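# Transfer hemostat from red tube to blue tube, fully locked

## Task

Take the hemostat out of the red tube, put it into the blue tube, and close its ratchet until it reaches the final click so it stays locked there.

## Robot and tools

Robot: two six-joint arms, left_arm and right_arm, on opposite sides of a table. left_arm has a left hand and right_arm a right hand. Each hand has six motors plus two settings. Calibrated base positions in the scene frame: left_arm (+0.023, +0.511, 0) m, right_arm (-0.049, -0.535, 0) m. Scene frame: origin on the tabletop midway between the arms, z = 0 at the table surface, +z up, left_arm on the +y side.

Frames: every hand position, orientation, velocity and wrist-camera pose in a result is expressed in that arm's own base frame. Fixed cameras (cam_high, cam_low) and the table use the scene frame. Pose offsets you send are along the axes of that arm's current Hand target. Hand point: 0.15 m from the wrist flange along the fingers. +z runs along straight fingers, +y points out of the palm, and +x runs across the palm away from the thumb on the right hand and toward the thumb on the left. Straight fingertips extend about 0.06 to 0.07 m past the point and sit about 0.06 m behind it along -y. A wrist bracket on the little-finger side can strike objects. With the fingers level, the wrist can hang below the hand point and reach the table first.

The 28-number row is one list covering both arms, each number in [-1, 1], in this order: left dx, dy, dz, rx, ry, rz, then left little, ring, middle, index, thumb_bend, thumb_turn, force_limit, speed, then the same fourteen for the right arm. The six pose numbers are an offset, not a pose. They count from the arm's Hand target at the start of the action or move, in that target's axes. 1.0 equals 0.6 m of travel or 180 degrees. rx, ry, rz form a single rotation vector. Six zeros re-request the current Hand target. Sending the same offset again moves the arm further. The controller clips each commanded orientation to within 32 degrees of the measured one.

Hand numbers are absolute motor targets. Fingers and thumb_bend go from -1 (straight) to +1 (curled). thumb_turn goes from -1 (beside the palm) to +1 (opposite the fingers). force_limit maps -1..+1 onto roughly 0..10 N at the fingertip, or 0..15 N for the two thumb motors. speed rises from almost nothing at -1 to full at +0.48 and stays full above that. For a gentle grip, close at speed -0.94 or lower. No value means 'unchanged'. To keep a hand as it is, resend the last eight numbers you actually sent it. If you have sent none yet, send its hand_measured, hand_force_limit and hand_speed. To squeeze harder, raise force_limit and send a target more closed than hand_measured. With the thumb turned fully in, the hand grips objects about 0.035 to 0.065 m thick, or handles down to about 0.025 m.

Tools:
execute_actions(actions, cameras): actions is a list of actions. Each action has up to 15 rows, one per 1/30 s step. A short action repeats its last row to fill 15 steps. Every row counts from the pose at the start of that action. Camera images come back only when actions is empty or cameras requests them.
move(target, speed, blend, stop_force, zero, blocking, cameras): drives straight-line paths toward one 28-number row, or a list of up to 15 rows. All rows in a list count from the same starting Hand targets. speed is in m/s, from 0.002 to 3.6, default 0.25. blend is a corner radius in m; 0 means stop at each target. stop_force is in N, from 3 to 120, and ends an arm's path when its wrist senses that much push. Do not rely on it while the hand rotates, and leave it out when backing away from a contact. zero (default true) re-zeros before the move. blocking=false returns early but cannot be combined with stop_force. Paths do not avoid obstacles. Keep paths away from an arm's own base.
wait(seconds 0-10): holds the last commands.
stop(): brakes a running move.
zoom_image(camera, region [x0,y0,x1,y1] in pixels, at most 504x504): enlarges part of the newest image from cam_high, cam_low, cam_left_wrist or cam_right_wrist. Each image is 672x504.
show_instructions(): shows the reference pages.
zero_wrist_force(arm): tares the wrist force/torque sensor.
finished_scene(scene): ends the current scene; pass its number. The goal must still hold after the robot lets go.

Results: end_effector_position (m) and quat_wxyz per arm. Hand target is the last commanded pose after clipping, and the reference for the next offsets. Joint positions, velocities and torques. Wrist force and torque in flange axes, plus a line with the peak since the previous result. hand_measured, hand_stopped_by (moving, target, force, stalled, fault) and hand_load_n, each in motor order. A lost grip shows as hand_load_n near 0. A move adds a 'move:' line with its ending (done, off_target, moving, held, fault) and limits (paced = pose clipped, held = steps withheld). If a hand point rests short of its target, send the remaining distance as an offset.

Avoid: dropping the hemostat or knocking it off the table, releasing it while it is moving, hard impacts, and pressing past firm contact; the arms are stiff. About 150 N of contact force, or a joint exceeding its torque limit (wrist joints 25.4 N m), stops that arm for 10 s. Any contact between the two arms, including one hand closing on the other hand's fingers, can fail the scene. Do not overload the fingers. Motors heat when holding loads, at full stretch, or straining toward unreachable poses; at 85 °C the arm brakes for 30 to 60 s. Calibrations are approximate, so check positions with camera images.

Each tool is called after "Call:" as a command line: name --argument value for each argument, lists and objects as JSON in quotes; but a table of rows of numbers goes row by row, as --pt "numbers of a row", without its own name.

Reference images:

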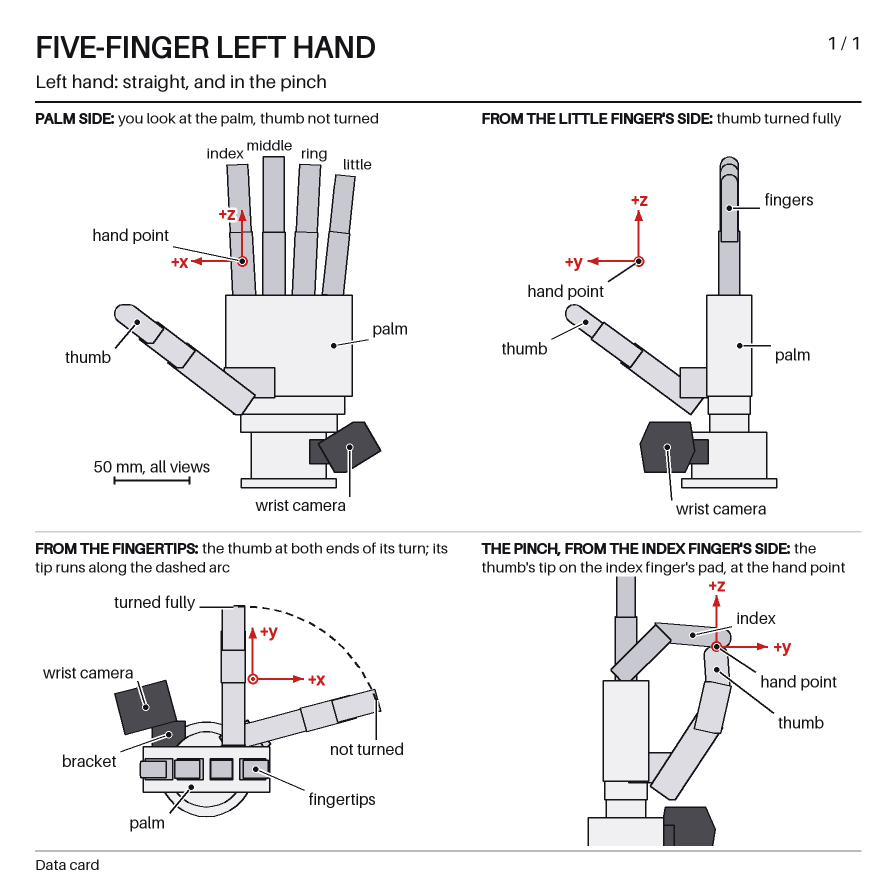

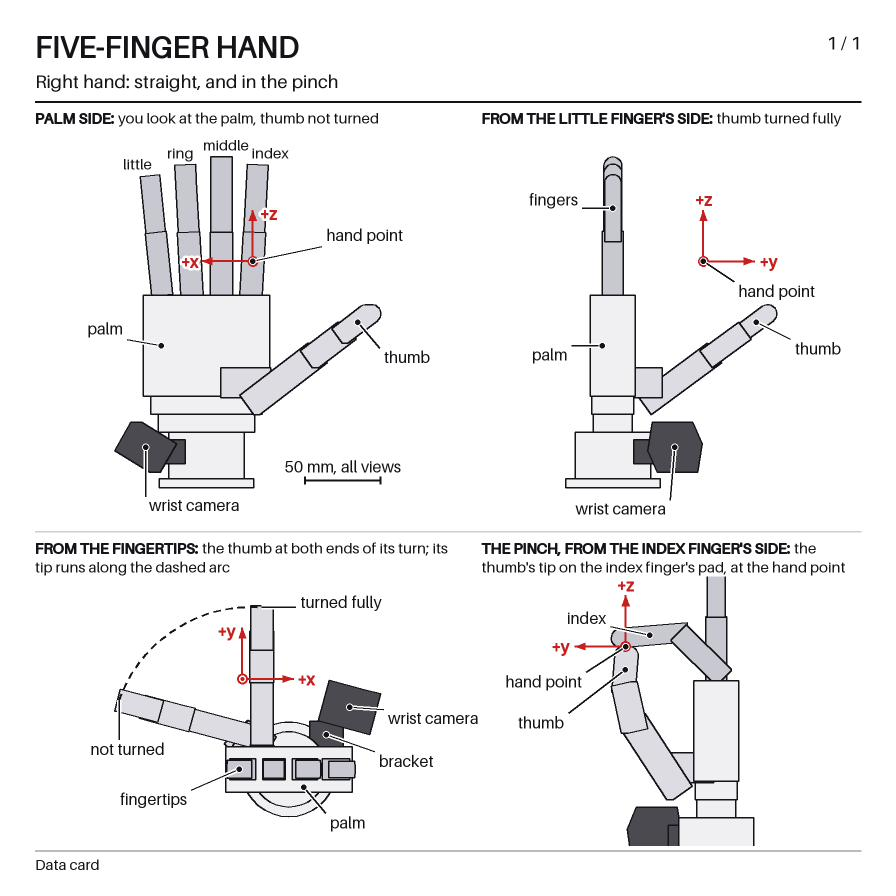

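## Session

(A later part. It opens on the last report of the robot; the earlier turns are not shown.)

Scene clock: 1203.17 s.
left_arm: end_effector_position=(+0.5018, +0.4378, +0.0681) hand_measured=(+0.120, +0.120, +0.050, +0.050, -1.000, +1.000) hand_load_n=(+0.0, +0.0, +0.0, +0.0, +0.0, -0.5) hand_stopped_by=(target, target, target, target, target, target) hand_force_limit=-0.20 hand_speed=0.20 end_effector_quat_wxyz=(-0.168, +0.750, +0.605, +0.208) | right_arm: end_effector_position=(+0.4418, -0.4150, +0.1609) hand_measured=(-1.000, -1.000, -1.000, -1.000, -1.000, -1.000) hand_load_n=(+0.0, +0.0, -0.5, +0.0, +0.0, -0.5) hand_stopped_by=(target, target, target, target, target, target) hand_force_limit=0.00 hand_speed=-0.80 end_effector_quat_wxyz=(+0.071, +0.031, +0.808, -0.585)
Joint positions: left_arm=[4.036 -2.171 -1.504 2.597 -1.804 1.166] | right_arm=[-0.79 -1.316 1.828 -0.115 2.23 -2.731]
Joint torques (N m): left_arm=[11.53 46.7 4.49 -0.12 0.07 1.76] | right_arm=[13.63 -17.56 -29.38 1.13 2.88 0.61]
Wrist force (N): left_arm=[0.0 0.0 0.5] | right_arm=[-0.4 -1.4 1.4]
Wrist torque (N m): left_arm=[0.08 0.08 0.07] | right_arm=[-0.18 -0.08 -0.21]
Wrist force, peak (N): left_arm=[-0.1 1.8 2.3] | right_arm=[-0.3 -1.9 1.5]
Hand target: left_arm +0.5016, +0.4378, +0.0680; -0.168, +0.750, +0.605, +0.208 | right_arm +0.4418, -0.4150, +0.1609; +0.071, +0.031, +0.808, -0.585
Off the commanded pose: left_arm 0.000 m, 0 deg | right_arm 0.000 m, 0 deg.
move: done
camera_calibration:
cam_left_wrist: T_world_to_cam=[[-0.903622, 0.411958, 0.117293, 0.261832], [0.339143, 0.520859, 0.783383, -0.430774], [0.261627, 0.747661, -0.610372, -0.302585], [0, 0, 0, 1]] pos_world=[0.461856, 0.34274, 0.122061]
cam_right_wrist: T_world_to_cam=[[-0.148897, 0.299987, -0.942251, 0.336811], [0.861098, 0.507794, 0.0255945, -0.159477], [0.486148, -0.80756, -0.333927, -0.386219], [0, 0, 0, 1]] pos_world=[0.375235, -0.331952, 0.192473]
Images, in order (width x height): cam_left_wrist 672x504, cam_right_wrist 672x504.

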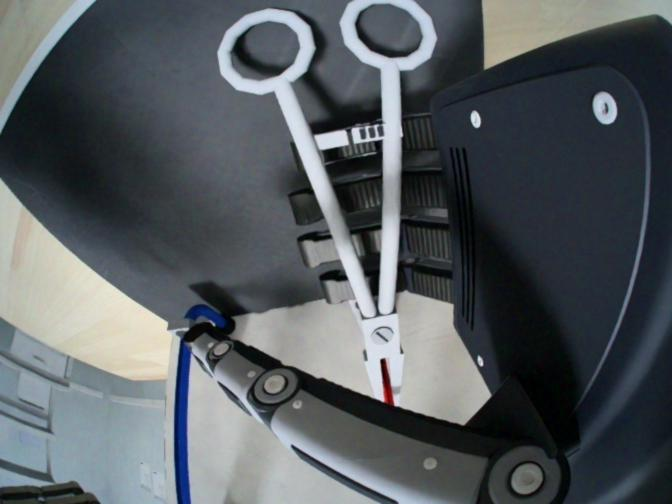

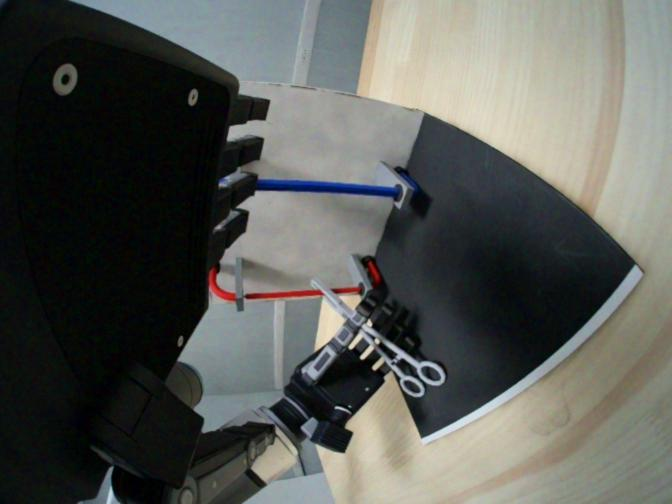

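Call:
move --pt "0 -0.042 0 0 0 0 0.12 0.12 0.05 0.05 -1 1 -0.2 0.2 0 0 0 0 0 0 -1 -1 -1 -1 -1 -1 0 -0.8" --pt "0 -0.042 0 0 0 0 0.26 0.08 0.0 0.0 -1 1 -0.2 0.2 0 0 0 0 0 0 -1 -1 -1 -1 -1 -1 0 -0.8" --speed 0.02 --cameras '["cam_left_wrist", "cam_right_wrist"]'

Call:
zoom_image --camera "cam_left_wrist" --region '[200, 60, 440, 340]'

Scene clock: 1243.23 s.
left_arm: end_effector_position=(+0.4770, +0.4431, +0.0680) hand_measured=(+0.260, +0.080, +0.000, +0.000, -1.000, +1.000) hand_load_n=(+0.0, +0.0, +0.0, +0.0, +0.0, +0.0) hand_stopped_by=(target, target, target, target, target, target) hand_force_limit=-0.20 hand_speed=0.20 end_effector_quat_wxyz=(-0.168, +0.750, +0.605, +0.208) | right_arm: end_effector_position=(+0.4418, -0.4150, +0.1609) hand_measured=(-1.000, -1.000, -1.000, -1.000, -1.000, -1.000) hand_load_n=(+0.0, +0.0, +0.0, +0.0, +0.0, -0.5) hand_stopped_by=(target, target, target, target, target, target) hand_force_limit=0.00 hand_speed=-0.80 end_effector_quat_wxyz=(+0.071, +0.031, +0.808, -0.585)
Joint positions: left_arm=[4.084 -2.134 -1.564 2.629 -1.781 1.209] | right_arm=[-0.79 -1.316 1.828 -0.115 2.23 -2.731]
Joint torques (N m): left_arm=[-14 31.69 26.26 -3.41 -1.72 -2.82] | right_arm=[13.3 -16.87 -29.47 1.51 2.8 0.15]
Wrist force (N): left_arm=[0.1 0.8 0.3] | right_arm=[-0.1 -1.4 1.6]
Wrist torque (N m): left_arm=[0.16 0.05 -0.07] | right_arm=[-0.19 -0.13 -0.19]
Wrist force, peak (N): left_arm=[0.0 1.2 0.3] | right_arm=[-0.2 -1.9 1.4]
Hand target: left_arm +0.4770, +0.4431, +0.0680; -0.168, +0.750, +0.605, +0.208 | right_arm +0.4418, -0.4150, +0.1609; +0.071, +0.031, +0.808, -0.585
Off the commanded pose: left_arm 0.000 m, 0 deg | right_arm 0.000 m, 0 deg.
move: done
camera_calibration:
cam_left_wrist: T_world_to_cam=[[-0.903581, 0.412036, 0.117339, 0.237147], [0.339238, 0.52086, 0.783341, -0.425213], [0.261647, 0.747617, -0.610417, -0.300122], [0, 0, 0, 1]] pos_world=[0.437056, 0.34814, 0.122061]
cam_right_wrist: T_world_to_cam=[[-0.148897, 0.299987, -0.942251, 0.336811], [0.861098, 0.507794, 0.0255945, -0.159477], [0.486148, -0.80756, -0.333927, -0.386219], [0, 0, 0, 1]] pos_world=[0.375235, -0.331952, 0.192473]
Images, in order (width x height): cam_left_wrist 672x504, cam_right_wrist 672x504.

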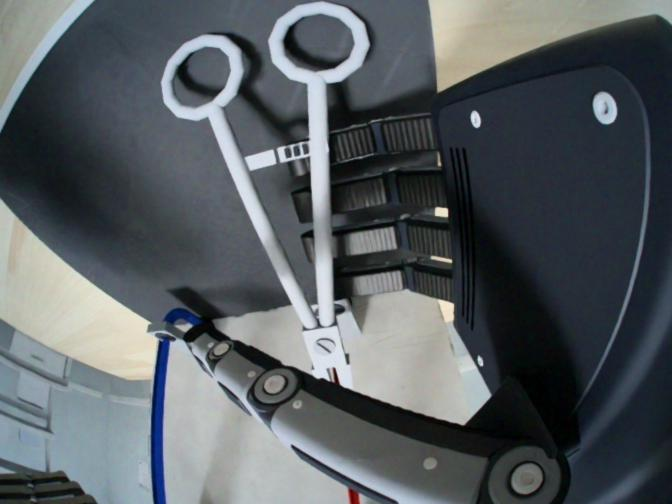

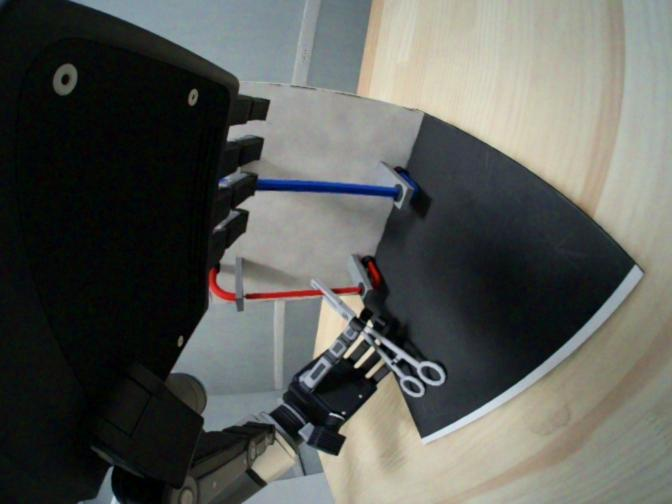

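Scaled by 1.800 from the camera's 672x504 image, which has a finer 960x720 frame.

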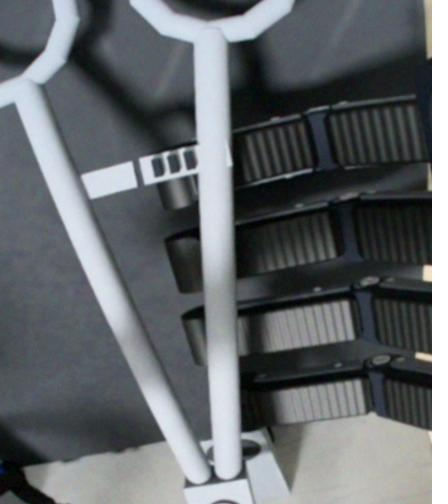

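Call:
move --pt "0 0 0 0 0 0 0.26 0.08 0.0 0.0 -1 1 -0.2 0.2 -0.0963 0.0218 -0.0153 -0.1608 -0.2053 -0.1798 1 1 1 -1 -1 -1 -0.2 0.2" --pt "0 0 0 0 0 0 0.26 0.08 0.0 0.0 -1 1 -0.2 0.2 -0.0978 0.1538 0.0288 -0.1608 -0.2053 -0.1798 1 1 1 -1 -1 -1 -0.2 0.2" --speed '[0.1,0.06]' --cameras '["all"]'

Call:
zoom_image --camera "cam_high" --region '[300, 220, 440, 340]'

Scene clock: 1333.37 s.
left_arm: end_effector_position=(+0.4770, +0.4431, +0.0680) hand_measured=(+0.260, +0.080, +0.000, +0.000, -1.000, +1.000) hand_load_n=(+0.0, +0.0, +0.0, +0.0, +0.0, +0.0) hand_stopped_by=(target, target, target, target, target, target) hand_force_limit=-0.20 hand_speed=0.20 end_effector_quat_wxyz=(-0.168, +0.750, +0.605, +0.208) | right_arm: end_effector_position=(+0.5133, -0.4003, +0.0775) hand_measured=(+1.000, +1.000, +1.000, -1.000, -1.000, -1.000) hand_load_n=(+0.0, +0.0, +0.0, +0.0, +0.0, +0.0) hand_stopped_by=(target, target, target, target, target, target) hand_force_limit=-0.20 hand_speed=0.20 end_effector_quat_wxyz=(+0.161, -0.390, +0.838, -0.347)
Joint positions: left_arm=[4.084 -2.134 -1.564 2.629 -1.781 1.209] | right_arm=[-0.973 -1.043 1.472 0.376 1.379 -3.338]
Joint torques (N m): left_arm=[-12.94 31.73 26 -3.34 -1.76 -2.49] | right_arm=[-2.35 -50.09 -29.03 3.11 0.44 0.06]
Wrist force (N): left_arm=[0.0 0.6 0.2] | right_arm=[-0.2 -1.6 0.8]
Wrist torque (N m): left_arm=[0.14 0.07 -0.07] | right_arm=[-0.17 -0.01 -0.26]
Wrist force, peak (N): left_arm=[0.0 1.1 0.7] | right_arm=[-0.4 -1.9 1.5]
Hand target: left_arm +0.4770, +0.4431, +0.0680; -0.168, +0.750, +0.605, +0.208 | right_arm +0.5133, -0.4004, +0.0777; +0.161, -0.390, +0.838, -0.347
Off the commanded pose: left_arm 0.000 m, 0 deg | right_arm 0.000 m, 0 deg.
move: done
camera_calibration:
cam_left_wrist: T_world_to_cam=[[-0.903581, 0.412036, 0.117339, 0.237147], [0.339238, 0.52086, 0.783341, -0.425213], [0.261647, 0.747617, -0.610417, -0.300122], [0, 0, 0, 1]] pos_world=[0.437056, 0.34814, 0.122061]
cam_right_wrist: T_world_to_cam=[[-0.703848, 0.227996, -0.672768, 0.49956], [0.198361, 0.9725, 0.122049, 0.292315], [0.682093, -0.0475469, -0.729718, -0.202656], [0, 0, 0, 1]] pos_world=[0.43186, -0.40781, 0.152529]

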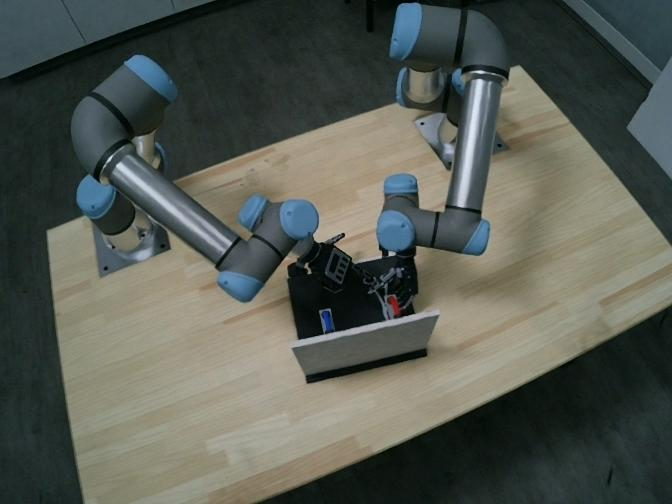

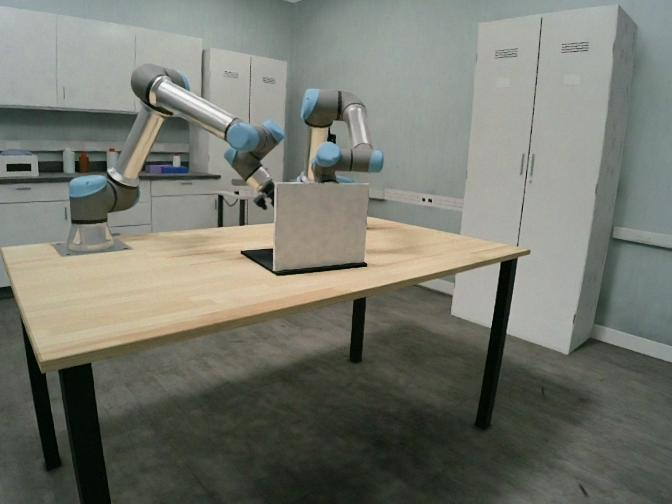

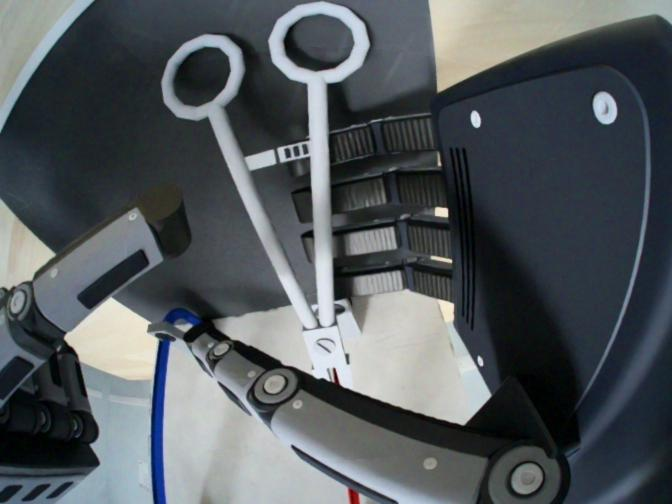

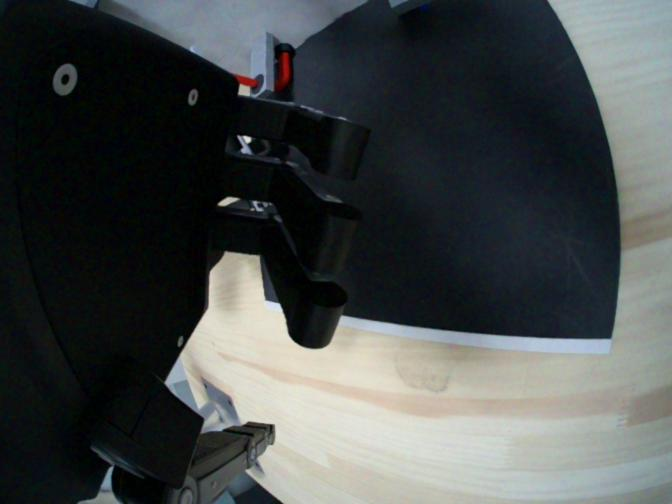

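Scaled by 3.600 from the camera's 672x504 image, which has a finer 960x720 frame.

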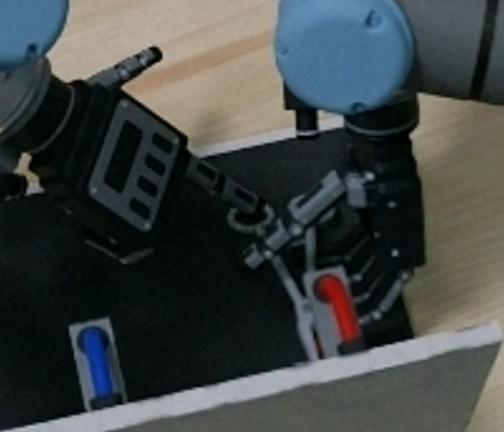

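Call:
move --target '[0,0,0,0,0,0,0.26,0.08,0.0,0.0,-1,1,-0.2,0.2,-0.005,0.0233,0.0357,0,0,0,1,1,1,-1,-1,-1,-0.2,0.2]' --speed 0.02 --stop_force 4 --cameras '["cam_left_wrist", "cam_right_wrist"]'

Call:
zoom_image --camera "cam_left_wrist" --region '[100, 20, 360, 280]'

Scene clock: 1379.60 s.
left_arm: end_effector_position=(+0.4770, +0.4431, +0.0680) hand_measured=(+0.260, +0.080, +0.000, +0.000, -1.000, +1.000) hand_load_n=(+0.5, +0.0, +0.0, +0.0, +0.0, -0.5) hand_stopped_by=(target, target, target, target, target, target) hand_force_limit=-0.20 hand_speed=0.20 end_effector_quat_wxyz=(-0.168, +0.750, +0.605, +0.208) | right_arm: end_effector_position=(+0.5193, -0.4015, +0.0526) hand_measured=(+1.000, +1.000, +1.000, -1.000, -1.000, -1.000) hand_load_n=(+0.0, +0.0, +0.0, +0.0, +0.0, +0.0) hand_stopped_by=(target, target, target, target, target, target) hand_force_limit=-0.20 hand_speed=0.20 end_effector_quat_wxyz=(+0.161, -0.390, +0.838, -0.347)
Joint positions: left_arm=[4.084 -2.134 -1.564 2.629 -1.781 1.209] | right_arm=[-0.965 -1.006 1.482 0.327 1.385 -3.332]
Joint torques (N m): left_arm=[-13.01 31.65 26.05 -3.39 -1.79 -2.56] | right_arm=[-9.98 -52.75 -27.8 2.85 -1.97 -0.59]
Wrist force (N): left_arm=[0.2 1.0 0.4] | right_arm=[-0.2 -1.4 0.6]
Wrist torque (N m): left_arm=[0.19 0.05 -0.07] | right_arm=[-0.12 -0.02 -0.25]
Wrist force, peak (N): left_arm=[0.1 1.1 0.5] | right_arm=[-0.4 -1.8 0.8]
Hand target: left_arm +0.4770, +0.4431, +0.0680; -0.168, +0.750, +0.605, +0.208 | right_arm +0.5193, -0.4015, +0.0526; +0.161, -0.390, +0.838, -0.347
Off the commanded pose: left_arm 0.000 m, 0 deg | right_arm 0.000 m, 0 deg.
move: done
camera_calibration:
cam_left_wrist: T_world_to_cam=[[-0.903581, 0.412036, 0.117339, 0.237147], [0.339238, 0.52086, 0.783341, -0.425213], [0.261647, 0.747617, -0.610417, -0.300122], [0, 0, 0, 1]] pos_world=[0.437056, 0.34814, 0.122061]
cam_right_wrist: T_world_to_cam=[[-0.703783, 0.2277, -0.672936, 0.487107], [0.198264, 0.97256, 0.12173, 0.29546], [0.682189, -0.0477479, -0.729616, -0.225045], [0, 0, 0, 1]] pos_world=[0.437761, -0.409012, 0.127629]
Images, in order (width x height): cam_left_wrist 672x504, cam_right_wrist 672x504.

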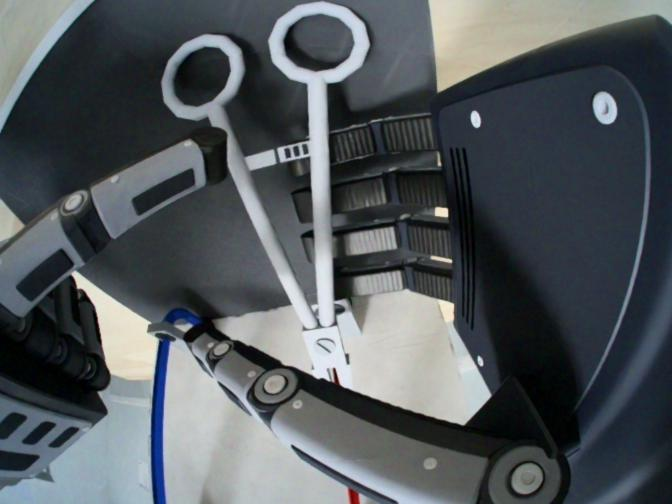

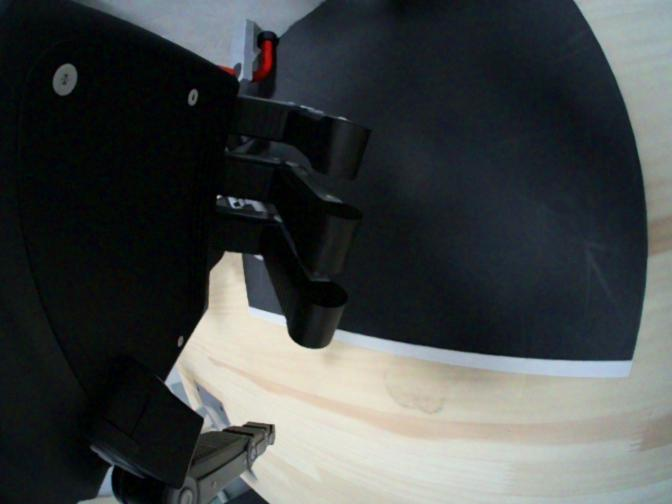

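Scaled by 1.938 from the camera's 672x504 image, which has a finer 960x720 frame.

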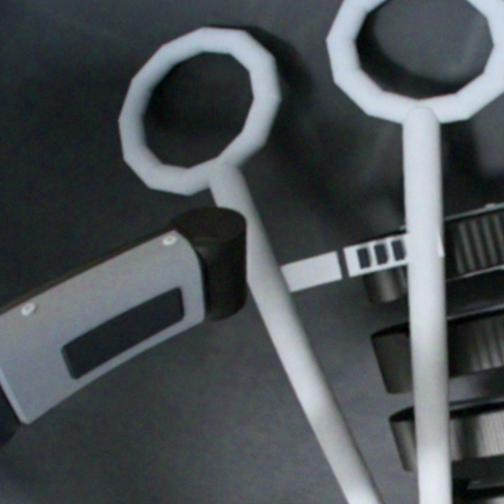

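Call:
execute_actions --actions '[]'

Call:
zoom_image --camera "cam_left_wrist" --region '[140, 60, 420, 270]'

Call:
zoom_image --camera "cam_right_wrist" --region '[200, 120, 480, 330]'

Scene clock: 1448.67 s.
left_arm: end_effector_position=(+0.4770, +0.4431, +0.0680) hand_measured=(+0.260, +0.080, +0.000, +0.000, -1.000, +1.000) hand_load_n=(+0.0, +0.0, +0.0, +0.0, +0.0, +0.0) hand_stopped_by=(target, target, target, target, target, target) hand_force_limit=-0.20 hand_speed=0.20 end_effector_quat_wxyz=(-0.168, +0.750, +0.605, +0.208) | right_arm: end_effector_position=(+0.5193, -0.4015, +0.0526) hand_measured=(+1.000, +1.000, +1.000, -1.000, -1.000, -1.000) hand_load_n=(+0.0, +0.5, +0.0, -0.5, +0.0, +0.0) hand_stopped_by=(target, target, target, target, target, target) hand_force_limit=-0.20 hand_speed=0.20 end_effector_quat_wxyz=(+0.161, -0.390, +0.838, -0.347)
Joint positions: left_arm=[4.084 -2.134 -1.564 2.629 -1.781 1.209] | right_arm=[-0.965 -1.006 1.482 0.327 1.385 -3.332]
Joint velocities: within noise
Joint torques (N m): left_arm=[-13.38 31.61 25.09 -3.37 -1.73 -2.44] | right_arm=[-11.44 -51.15 -27.06 3.05 -1.81 -0.78]
Motor temperatures (°C): left_arm=[24 31 28 33 29 32] | right_arm=[24 27 28 31 34 29]
Wrist force (N): left_arm=[0.5 0.7 0.2] | right_arm=[-0.4 -1.5 0.6]
Wrist torque (N m): left_arm=[0.15 0.00 -0.04] | right_arm=[-0.14 0.02 -0.27]
Wrist force, peak (N): left_arm=[0.1 1.2 0.3] | right_arm=[-0.2 -1.6 0.9]
Hand target: left_arm +0.4770, +0.4431, +0.0680; -0.168, +0.750, +0.605, +0.208 | right_arm +0.5193, -0.4015, +0.0526; +0.161, -0.390, +0.838, -0.347
Off the commanded pose: left_arm 0.000 m, 0 deg | right_arm 0.000 m, 0 deg.
camera_calibration:
cam_left_wrist: T_world_to_cam=[[-0.903581, 0.412036, 0.117339, 0.237147], [0.339238, 0.52086, 0.783341, -0.425213], [0.261647, 0.747617, -0.610417, -0.300122], [0, 0, 0, 1]] pos_world=[0.437056, 0.34814, 0.122061]
cam_right_wrist: T_world_to_cam=[[-0.703783, 0.2277, -0.672936, 0.487107], [0.198264, 0.97256, 0.12173, 0.29546], [0.682189, -0.0477479, -0.729616, -0.225045], [0, 0, 0, 1]] pos_world=[0.437761, -0.409012, 0.127629]

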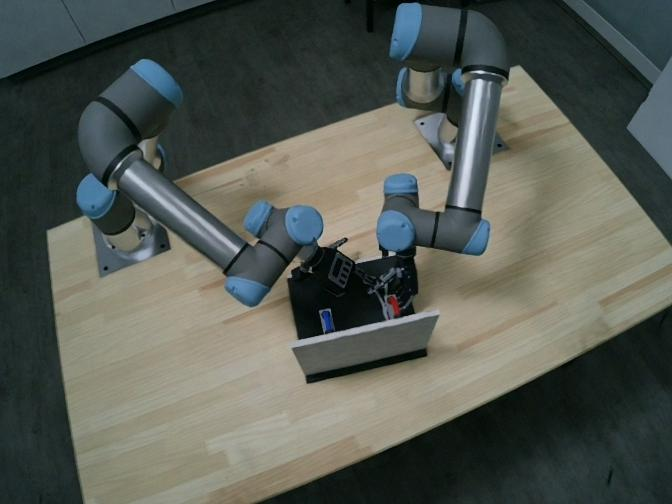

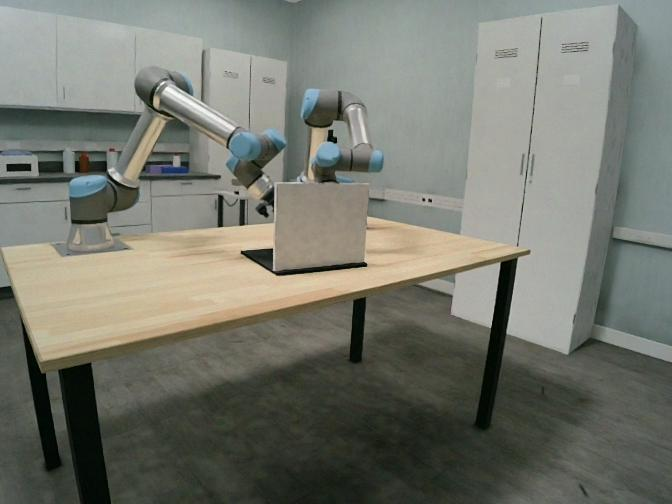

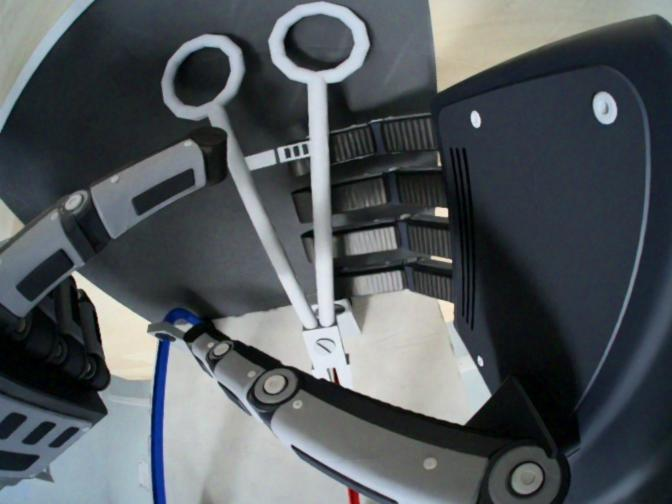

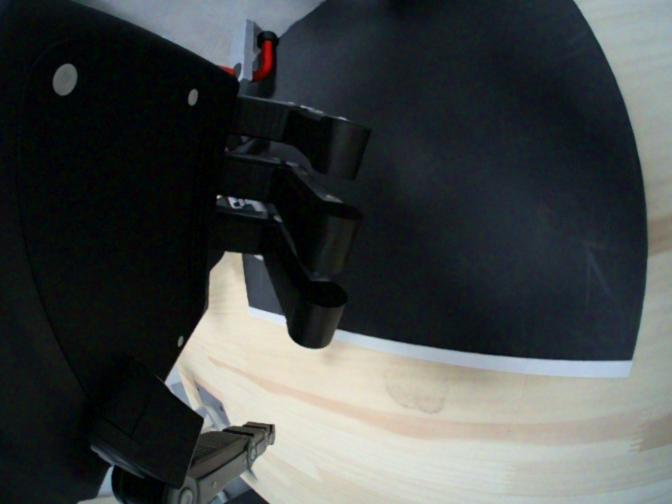

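Scaled by 1.800 from the camera's 672x504 image, which has a finer 960x720 frame.

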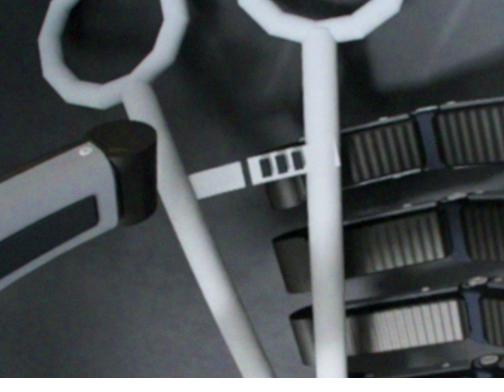

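Scaled by 1.800 from the camera's 672x504 image, which has a finer 960x720 frame.

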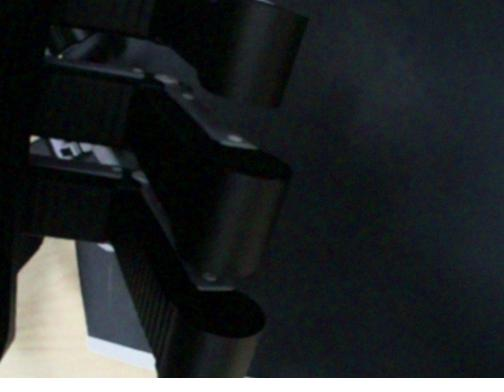

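Call:
move --target '[0,0,0,0,0,0,0.26,0.08,0,0,-1,1,-0.2,0.2,-0.0075,-0.0092,0.0092,0,0,0,1,1,1,-1,-1,-1,-0.2,0.2]' --speed 0.02 --stop_force 4 --cameras '["cam_left_wrist"]'

Call:
zoom_image --camera "cam_left_wrist" --region '[140, 20, 420, 230]'

Scene clock: 1462.97 s.
left_arm: end_effector_position=(+0.4770, +0.4431, +0.0680) hand_measured=(+0.260, +0.080, +0.000, +0.000, -1.000, +1.000) hand_load_n=(+0.0, +0.0, +0.0, +0.0, +0.0, +0.0) hand_stopped_by=(target, target, target, target, target, target) hand_force_limit=-0.20 hand_speed=0.20 end_effector_quat_wxyz=(-0.168, +0.750, +0.605, +0.208) | right_arm: end_effector_position=(+0.5281, -0.4031, +0.0526) hand_measured=(+1.000, +1.000, +1.000, -1.000, -1.000, -1.000) hand_load_n=(+0.0, +0.0, +0.0, +0.0, +0.0, +0.0) hand_stopped_by=(target, target, target, target, target, target) hand_force_limit=-0.20 hand_speed=0.20 end_effector_quat_wxyz=(+0.161, -0.390, +0.838, -0.347)
Joint positions: left_arm=[4.084 -2.134 -1.564 2.629 -1.781 1.209] | right_arm=[-0.952 -0.989 1.455 0.337 1.394 -3.323]
Joint torques (N m): left_arm=[-14.12 32.26 25.61 -3.36 -1.81 -2.34] | right_arm=[-12.48 -51.08 -9.25 -1.69 -2.09 -1.66]
Wrist force (N): left_arm=[0.1 0.9 0.4] | right_arm=[-0.3 -1.7 0.7]
Wrist torque (N m): left_arm=[0.17 0.07 -0.07] | right_arm=[-0.18 0.00 -0.27]
Wrist force, peak (N): left_arm=[0.4 0.9 0.8] | right_arm=[-0.3 -1.7 1.0]
Hand target: left_arm +0.4770, +0.4431, +0.0680; -0.168, +0.750, +0.605, +0.208 | right_arm +0.5281, -0.4031, +0.0526; +0.161, -0.390, +0.838, -0.347
Off the commanded pose: left_arm 0.000 m, 0 deg | right_arm 0.000 m, 0 deg.
move: done
camera_calibration:
cam_left_wrist: T_world_to_cam=[[-0.903581, 0.412036, 0.117339, 0.237147], [0.339238, 0.52086, 0.783341, -0.425213], [0.261647, 0.747617, -0.610417, -0.300122], [0, 0, 0, 1]] pos_world=[0.437056, 0.34814, 0.122061]
Images, in order (width x height): cam_left_wrist 672x504.

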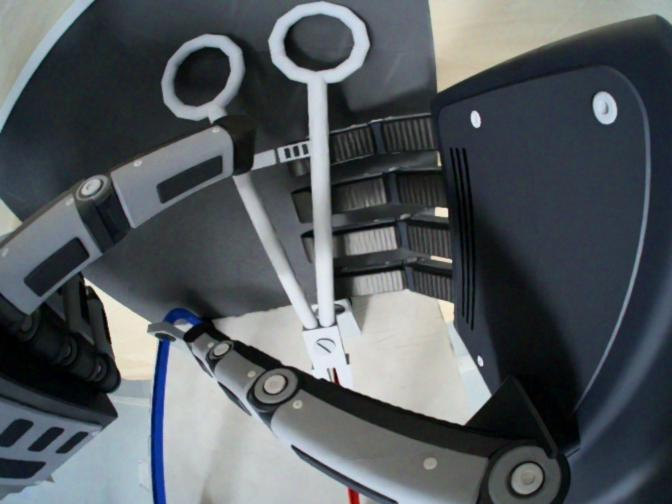

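Scaled by 1.800 from the camera's 672x504 image, which has a finer 960x720 frame.

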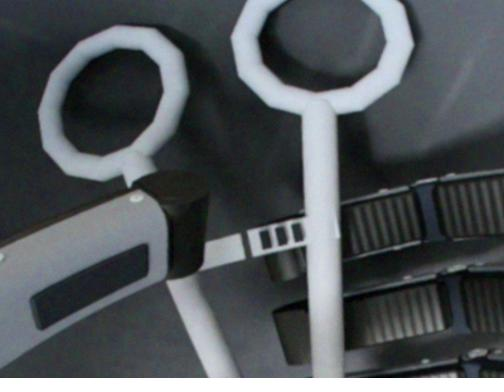

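Call:
move --target '[0,0,0,0,0,0,0.26,0.08,0,0,-1,1,-0.2,0.2,0,0.0354,0.0354,0,0,0,1,1,1,-1,-1,-1,-0.2,0.2]' --speed 0.008 --stop_force 3 --cameras '["cam_left_wrist"]'

Call:
zoom_image --camera "cam_left_wrist" --region '[140, 20, 420, 230]'

Scene clock: 1477.37 s.
left_arm: end_effector_position=(+0.4770, +0.4431, +0.0680) hand_measured=(+0.260, +0.080, +0.000, +0.000, -1.000, +1.000) hand_load_n=(+0.0, +0.0, +0.0, +0.0, +0.0, +0.0) hand_stopped_by=(target, target, target, target, target, target) hand_force_limit=-0.20 hand_speed=0.20 end_effector_quat_wxyz=(-0.168, +0.750, +0.605, +0.208) | right_arm: end_effector_position=(+0.5281, -0.4030, +0.0225) hand_measured=(+1.000, +1.000, +1.000, -1.000, -1.000, -1.000) hand_load_n=(+0.0, +0.0, +0.0, +0.0, +0.0, +0.0) hand_stopped_by=(target, target, target, target, target, target) hand_force_limit=-0.20 hand_speed=0.20 end_effector_quat_wxyz=(+0.161, -0.390, +0.838, -0.347)
Joint positions: left_arm=[4.084 -2.134 -1.564 2.629 -1.781 1.209] | right_arm=[-0.952 -0.955 1.484 0.273 1.394 -3.323]
Joint torques (N m): left_arm=[-13.3 32.24 25.18 -3.34 -1.81 -2.24] | right_arm=[-11.44 -48.15 -21.32 2.98 1.91 -1.34]
Wrist force (N): left_arm=[0.3 0.7 0.3] | right_arm=[-1.2 -2.9 0.5]
Wrist torque (N m): left_arm=[0.16 0.02 -0.05] | right_arm=[-0.15 -0.04 -0.33]
Wrist force, peak (N): left_arm=[0.2 1.1 0.6] | right_arm=[-1.4 -3.0 0.3]
Hand target: left_arm +0.4770, +0.4431, +0.0680; -0.168, +0.750, +0.605, +0.208 | right_arm +0.5281, -0.4031, +0.0226; +0.161, -0.390, +0.838, -0.347
Off the commanded pose: left_arm 0.000 m, 0 deg | right_arm 0.000 m, 0 deg.
move: done
camera_calibration:
cam_left_wrist: T_world_to_cam=[[-0.903581, 0.412036, 0.117339, 0.237147], [0.339238, 0.52086, 0.783341, -0.425213], [0.261647, 0.747617, -0.610417, -0.300122], [0, 0, 0, 1]] pos_world=[0.437056, 0.34814, 0.122061]
Images, in order (width x height): cam_left_wrist 672x504.

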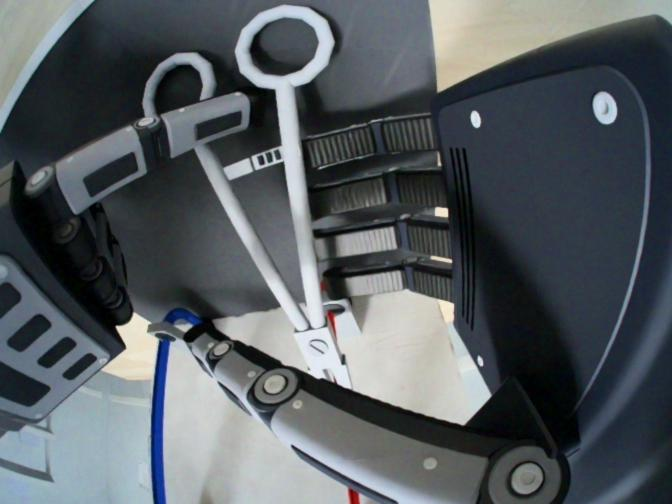

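Scaled by 1.800 from the camera's 672x504 image, which has a finer 960x720 frame.

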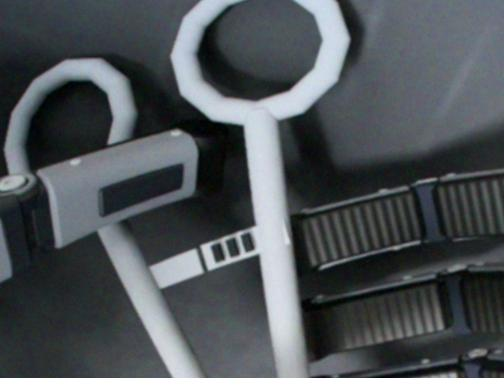

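Call:
move --target '[0,0,0,0,0,0,0.12,0.12,0.05,0.05,-1,1,-0.2,0.2,0,-0.0589,-0.0589,0,0,0,1,1,1,-1,-1,-1,-0.2,0.2]' --speed 0.03 --cameras '["cam_left_wrist"]'

Call:
zoom_image --camera "cam_left_wrist" --region '[140, 20, 420, 230]'

Scene clock: 1541.73 s.
left_arm: end_effector_position=(+0.4770, +0.4431, +0.0680) hand_measured=(+0.120, +0.120, +0.050, +0.050, -1.000, +1.000) hand_load_n=(+0.0, +0.0, +0.0, +0.0, +0.0, +0.0) hand_stopped_by=(target, target, target, target, target, target) hand_force_limit=-0.20 hand_speed=0.20 end_effector_quat_wxyz=(-0.168, +0.750, +0.605, +0.208) | right_arm: end_effector_position=(+0.5282, -0.4031, +0.0729) hand_measured=(+1.000, +1.000, +1.000, -1.000, -1.000, -1.000) hand_load_n=(+0.0, +0.0, +0.0, +0.0, +0.0, +0.0) hand_stopped_by=(target, target, target, target, target, target) hand_force_limit=-0.20 hand_speed=0.20 end_effector_quat_wxyz=(+0.161, -0.390, +0.838, -0.347) end_effector_velocity=(+0.001, -0.001, -0.001) end_effector_angular_velocity=(-0.002, -0.002, +0.001)
Joint positions: left_arm=[4.084 -2.134 -1.564 2.629 -1.781 1.209] | right_arm=[-0.952 -1.01 1.431 0.38 1.394 -3.323]
Joint velocities: left_arm=[within noise] | right_arm=[0 0.002 0.001 -0.006 -0.001 -0.001]
Joint torques (N m): left_arm=[-13.25 32.28 25.3 -3.28 -1.78 -2.21] | right_arm=[12.98 -28.78 -8.95 -1.64 2.23 1.13]
Wrist force (N): left_arm=[0.0 0.6 0.4] | right_arm=[-0.4 -1.2 0.7]
Wrist torque (N m): left_arm=[0.13 0.08 -0.06] | right_arm=[-0.11 0.02 -0.27]
Wrist force, peak (N): left_arm=[0.2 1.2 0.3] | right_arm=[-1.3 -2.9 0.3]
Hand target: left_arm +0.4770, +0.4431, +0.0680; -0.168, +0.750, +0.605, +0.208 | right_arm +0.5281, -0.4031, +0.0726; +0.161, -0.390, +0.838, -0.347
Off the commanded pose: left_arm 0.000 m, 0 deg | right_arm 0.000 m, 0 deg.
move: done
camera_calibration:
cam_left_wrist: T_world_to_cam=[[-0.903581, 0.412036, 0.117339, 0.237147], [0.339238, 0.52086, 0.783341, -0.425213], [0.261647, 0.747617, -0.610417, -0.300122], [0, 0, 0, 1]] pos_world=[0.437056, 0.34814, 0.122061]
Images, in order (width x height): cam_left_wrist 672x504.

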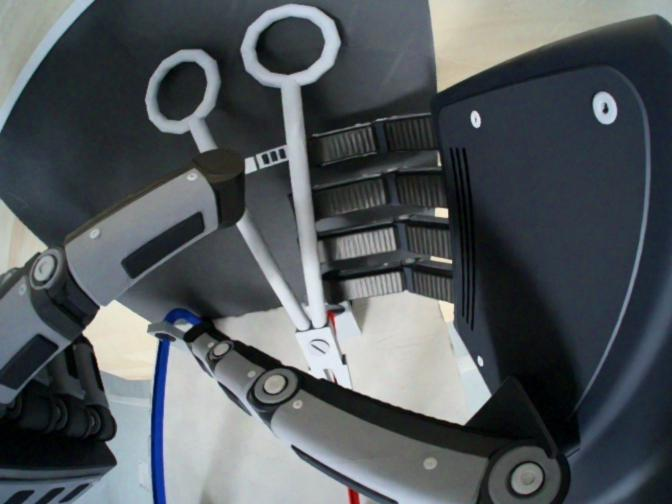

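Scaled by 1.800 from the camera's 672x504 image, which has a finer 960x720 frame.

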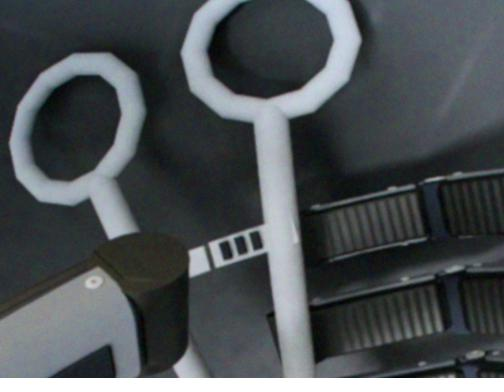

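Call:
move --target '[0.0067,0.0495,0,0,0,-0.0207,0.12,0.12,0.05,0.05,-1,1,-0.2,0.2,0,0,0,0,0,0,1,1,1,-1,-1,-1,-0.2,0.2]' --speed 0.015 --stop_force 3 --cameras '["cam_left_wrist"]'

Call:
zoom_image --camera "cam_left_wrist" --region '[220, 20, 500, 230]'

Scene clock: 1554.10 s.
left_arm: end_effector_position=(+0.5067, +0.4402, +0.0701) hand_measured=(+0.120, +0.120, +0.050, +0.050, -1.000, +1.000) hand_load_n=(+0.0, +0.0, +0.0, +0.0, +0.0, +0.0) hand_stopped_by=(target, target, target, target, target, target) hand_force_limit=-0.20 hand_speed=0.20 end_effector_quat_wxyz=(-0.161, +0.730, +0.629, +0.213) | right_arm: end_effector_position=(+0.5281, -0.4031, +0.0726) hand_measured=(+1.000, +1.000, +1.000, -1.000, -1.000, -1.000) hand_load_n=(+0.5, +0.0, +0.0, +0.0, +0.0, +0.0) hand_stopped_by=(target, target, target, target, target, target) hand_force_limit=-0.20 hand_speed=0.20 end_effector_quat_wxyz=(+0.161, -0.390, +0.838, -0.347)
Joint positions: left_arm=[4.025 -2.18 -1.488 2.588 -1.809 1.09] | right_arm=[-0.952 -1.009 1.432 0.38 1.394 -3.323]
Joint torques (N m): left_arm=[12.45 47.47 4.8 0.92 0.77 2.54] | right_arm=[12.28 -29.85 -10.03 -1.64 1.89 -1.31]
Wrist force (N): left_arm=[-0.3 0.6 0.4] | right_arm=[-0.4 -1.6 0.7]
Wrist torque (N m): left_arm=[0.14 0.10 -0.01] | right_arm=[-0.16 0.02 -0.28]
Wrist force, peak (N): left_arm=[0.2 1.1 0.4] | right_arm=[-0.5 -1.8 0.9]
Hand target: left_arm +0.5067, +0.4402, +0.0701; -0.161, +0.730, +0.629, +0.213 | right_arm +0.5281, -0.4031, +0.0726; +0.161, -0.390, +0.838, -0.347
Off the commanded pose: left_arm 0.000 m, 0 deg | right_arm 0.000 m, 0 deg.
move: done
camera_calibration:
cam_left_wrist: T_world_to_cam=[[-0.928464, 0.361658, 0.0846083, 0.302066], [0.283779, 0.543757, 0.789809, -0.417855], [0.239634, 0.757319, -0.60749, -0.297801], [0, 0, 0, 1]] pos_world=[0.470399, 0.343498, 0.123557]
Images, in order (width x height): cam_left_wrist 672x504.

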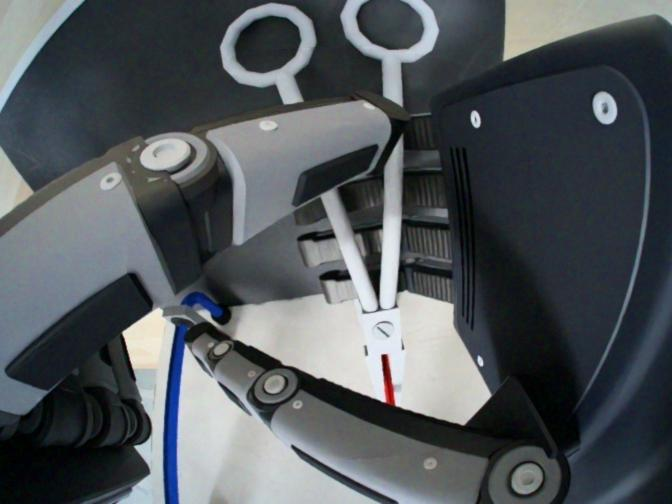

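Scaled by 1.800 from the camera's 672x504 image, which has a finer 960x720 frame.

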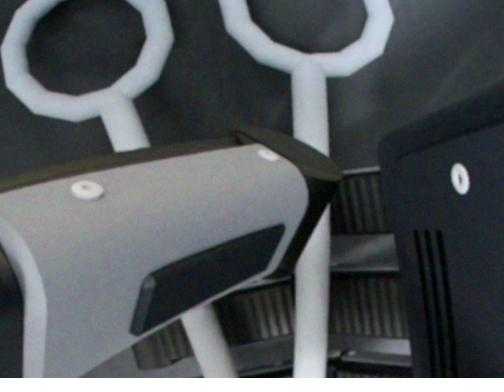

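Call:
move --target '[0,0,0,0,0,0,0.12,0.12,0.05,0.05,-0.4,1,-0.4,-0.4,0.0417,0.0511,-0.0511,0,0,0,1,1,1,-1,-1,-1,-0.2,0.2]' --speed 0.04 --cameras '["cam_left_wrist"]'

Call:
zoom_image --camera "cam_left_wrist" --region '[220, 180, 500, 420]'

Scene clock: 1609.13 s.
left_arm: end_effector_position=(+0.5067, +0.4402, +0.0701) hand_measured=(+0.120, +0.120, +0.050, +0.050, -0.400, +1.000) hand_load_n=(+0.0, +0.0, +0.5, +0.0, -0.5, +0.0) hand_stopped_by=(target, target, target, target, target, target) hand_force_limit=-0.40 hand_speed=-0.40 end_effector_quat_wxyz=(-0.161, +0.730, +0.629, +0.213) | right_arm: end_effector_position=(+0.4788, -0.3944, +0.0727) hand_measured=(+1.000, +1.000, +1.000, -1.000, -1.000, -1.000) hand_load_n=(+0.0, +0.0, +0.5, +0.0, +0.0, +0.0) hand_stopped_by=(target, target, target, target, target, target) hand_force_limit=-0.20 hand_speed=0.20 end_effector_quat_wxyz=(+0.161, -0.390, +0.838, -0.347) end_effector_velocity=(+0.002, -0.001, +0.000) end_effector_angular_velocity=(-0.002, +0.001, +0.000)
Joint positions: left_arm=[4.025 -2.18 -1.488 2.588 -1.809 1.09] | right_arm=[-1.027 -1.101 1.58 0.334 1.342 -3.378]
Joint velocities: left_arm=[within noise] | right_arm=[0.003 0.003 -0.005 0 0.004 0.001]
Joint torques (N m): left_arm=[12.44 47.4 4.98 0.66 0.86 2.21] | right_arm=[13.4 -23.9 -26.23 2.45 2.34 1.81]
Wrist force (N): left_arm=[-0.3 0.8 0.4] | right_arm=[-0.3 -1.3 0.7]
Wrist torque (N m): left_arm=[0.16 0.09 -0.01] | right_arm=[-0.11 0.01 -0.17]
Wrist force, peak (N): left_arm=[-0.5 1.0 0.5] | right_arm=[-0.8 -1.7 1.0]
Hand target: left_arm +0.5067, +0.4402, +0.0701; -0.161, +0.730, +0.629, +0.213 | right_arm +0.4789, -0.3943, +0.0726; +0.161, -0.390, +0.838, -0.347
Off the commanded pose: left_arm 0.000 m, 0 deg | right_arm 0.000 m, 0 deg.
move: done
camera_calibration:
cam_left_wrist: T_world_to_cam=[[-0.928464, 0.361658, 0.0846083, 0.302066], [0.283779, 0.543757, 0.789809, -0.417855], [0.239634, 0.757319, -0.60749, -0.297801], [0, 0, 0, 1]] pos_world=[0.470399, 0.343498, 0.123557]
Images, in order (width x height): cam_left_wrist 672x504.

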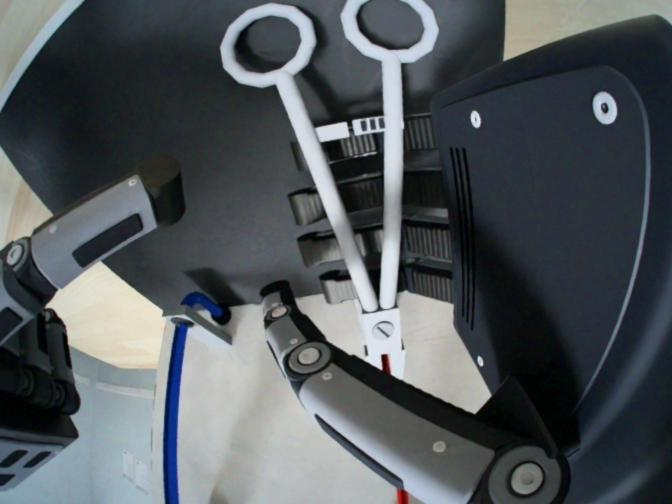

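Scaled by 1.800 from the camera's 672x504 image, which has a finer 960x720 frame.

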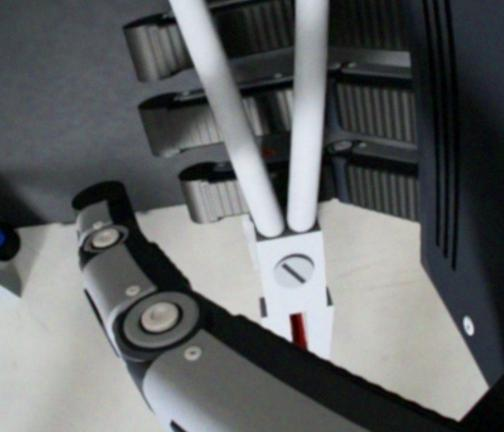

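Call:
move --target '[0,0,0,0,0,0,0.12,0.12,0.05,0.05,0.05,1,-0.4,-0.85,0,0,0,0,0,0,1,1,1,-1,-1,-1,-0.2,0.2]' --cameras '["cam_left_wrist"]'

Call:
zoom_image --camera "cam_left_wrist" --region '[220, 180, 500, 420]'

Scene clock: 1620.60 s.
left_arm: end_effector_position=(+0.5067, +0.4402, +0.0701) hand_measured=(+0.120, +0.120, +0.050, +0.050, +0.048, +1.000) hand_load_n=(+0.0, +0.0, +0.0, +0.0, +1.0, +0.5) hand_stopped_by=(target, target, target, target, target, target) hand_force_limit=-0.40 hand_speed=-0.85 end_effector_quat_wxyz=(-0.161, +0.730, +0.629, +0.213) | right_arm: end_effector_position=(+0.4789, -0.3943, +0.0726) hand_measured=(+1.000, +1.000, +1.000, -1.000, -1.000, -1.000) hand_load_n=(+0.0, +0.0, +0.0, +0.0, +0.0, +0.0) hand_stopped_by=(target, target, target, target, target, target) hand_force_limit=-0.20 hand_speed=0.20 end_effector_quat_wxyz=(+0.161, -0.390, +0.838, -0.347)
Joint positions: left_arm=[4.025 -2.18 -1.488 2.588 -1.809 1.09] | right_arm=[-1.026 -1.101 1.58 0.334 1.342 -3.377]
Joint torques (N m): left_arm=[11.59 47.45 7.85 -0.12 0.79 1.92] | right_arm=[12.81 -25.5 -28.94 3.03 2.62 2.31]
Wrist force (N): left_arm=[-0.1 1.2 0.2] | right_arm=[-0.2 -1.4 0.9]
Wrist torque (N m): left_arm=[0.16 0.07 0.03] | right_arm=[-0.15 -0.02 -0.17]
Wrist force, peak (N): left_arm=[-0.4 1.3 0.0] | right_arm=[-0.5 -1.7 0.8]
Hand target: left_arm +0.5067, +0.4402, +0.0701; -0.161, +0.730, +0.629, +0.213 | right_arm +0.4789, -0.3943, +0.0726; +0.161, -0.390, +0.838, -0.347
Off the commanded pose: left_arm 0.000 m, 0 deg | right_arm 0.000 m, 0 deg.
move: done
camera_calibration:
cam_left_wrist: T_world_to_cam=[[-0.928464, 0.361658, 0.0846083, 0.302066], [0.283779, 0.543757, 0.789809, -0.417855], [0.239634, 0.757319, -0.60749, -0.297801], [0, 0, 0, 1]] pos_world=[0.470399, 0.343498, 0.123557]
Images, in order (width x height): cam_left_wrist 672x504.

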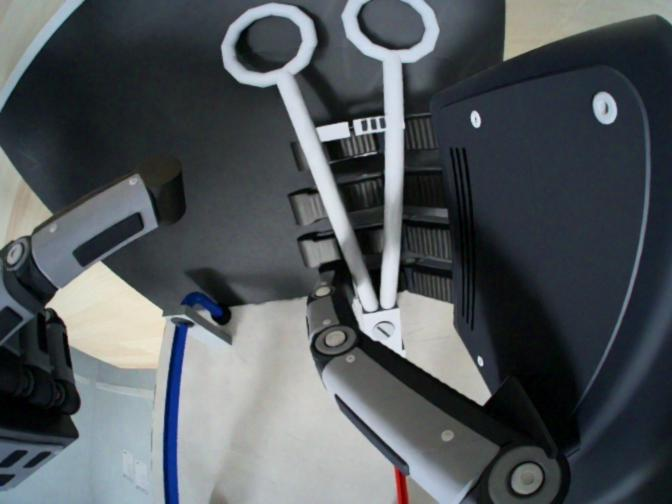

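Scaled by 1.800 from the camera's 672x504 image, which has a finer 960x720 frame.

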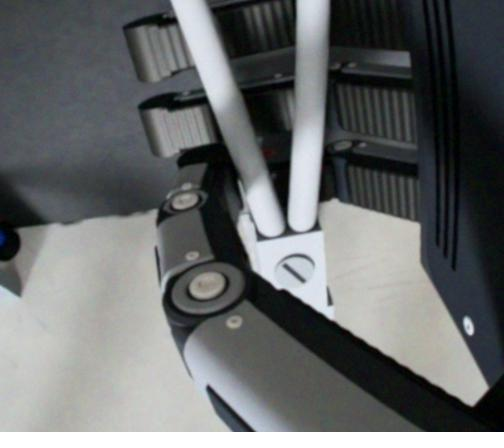

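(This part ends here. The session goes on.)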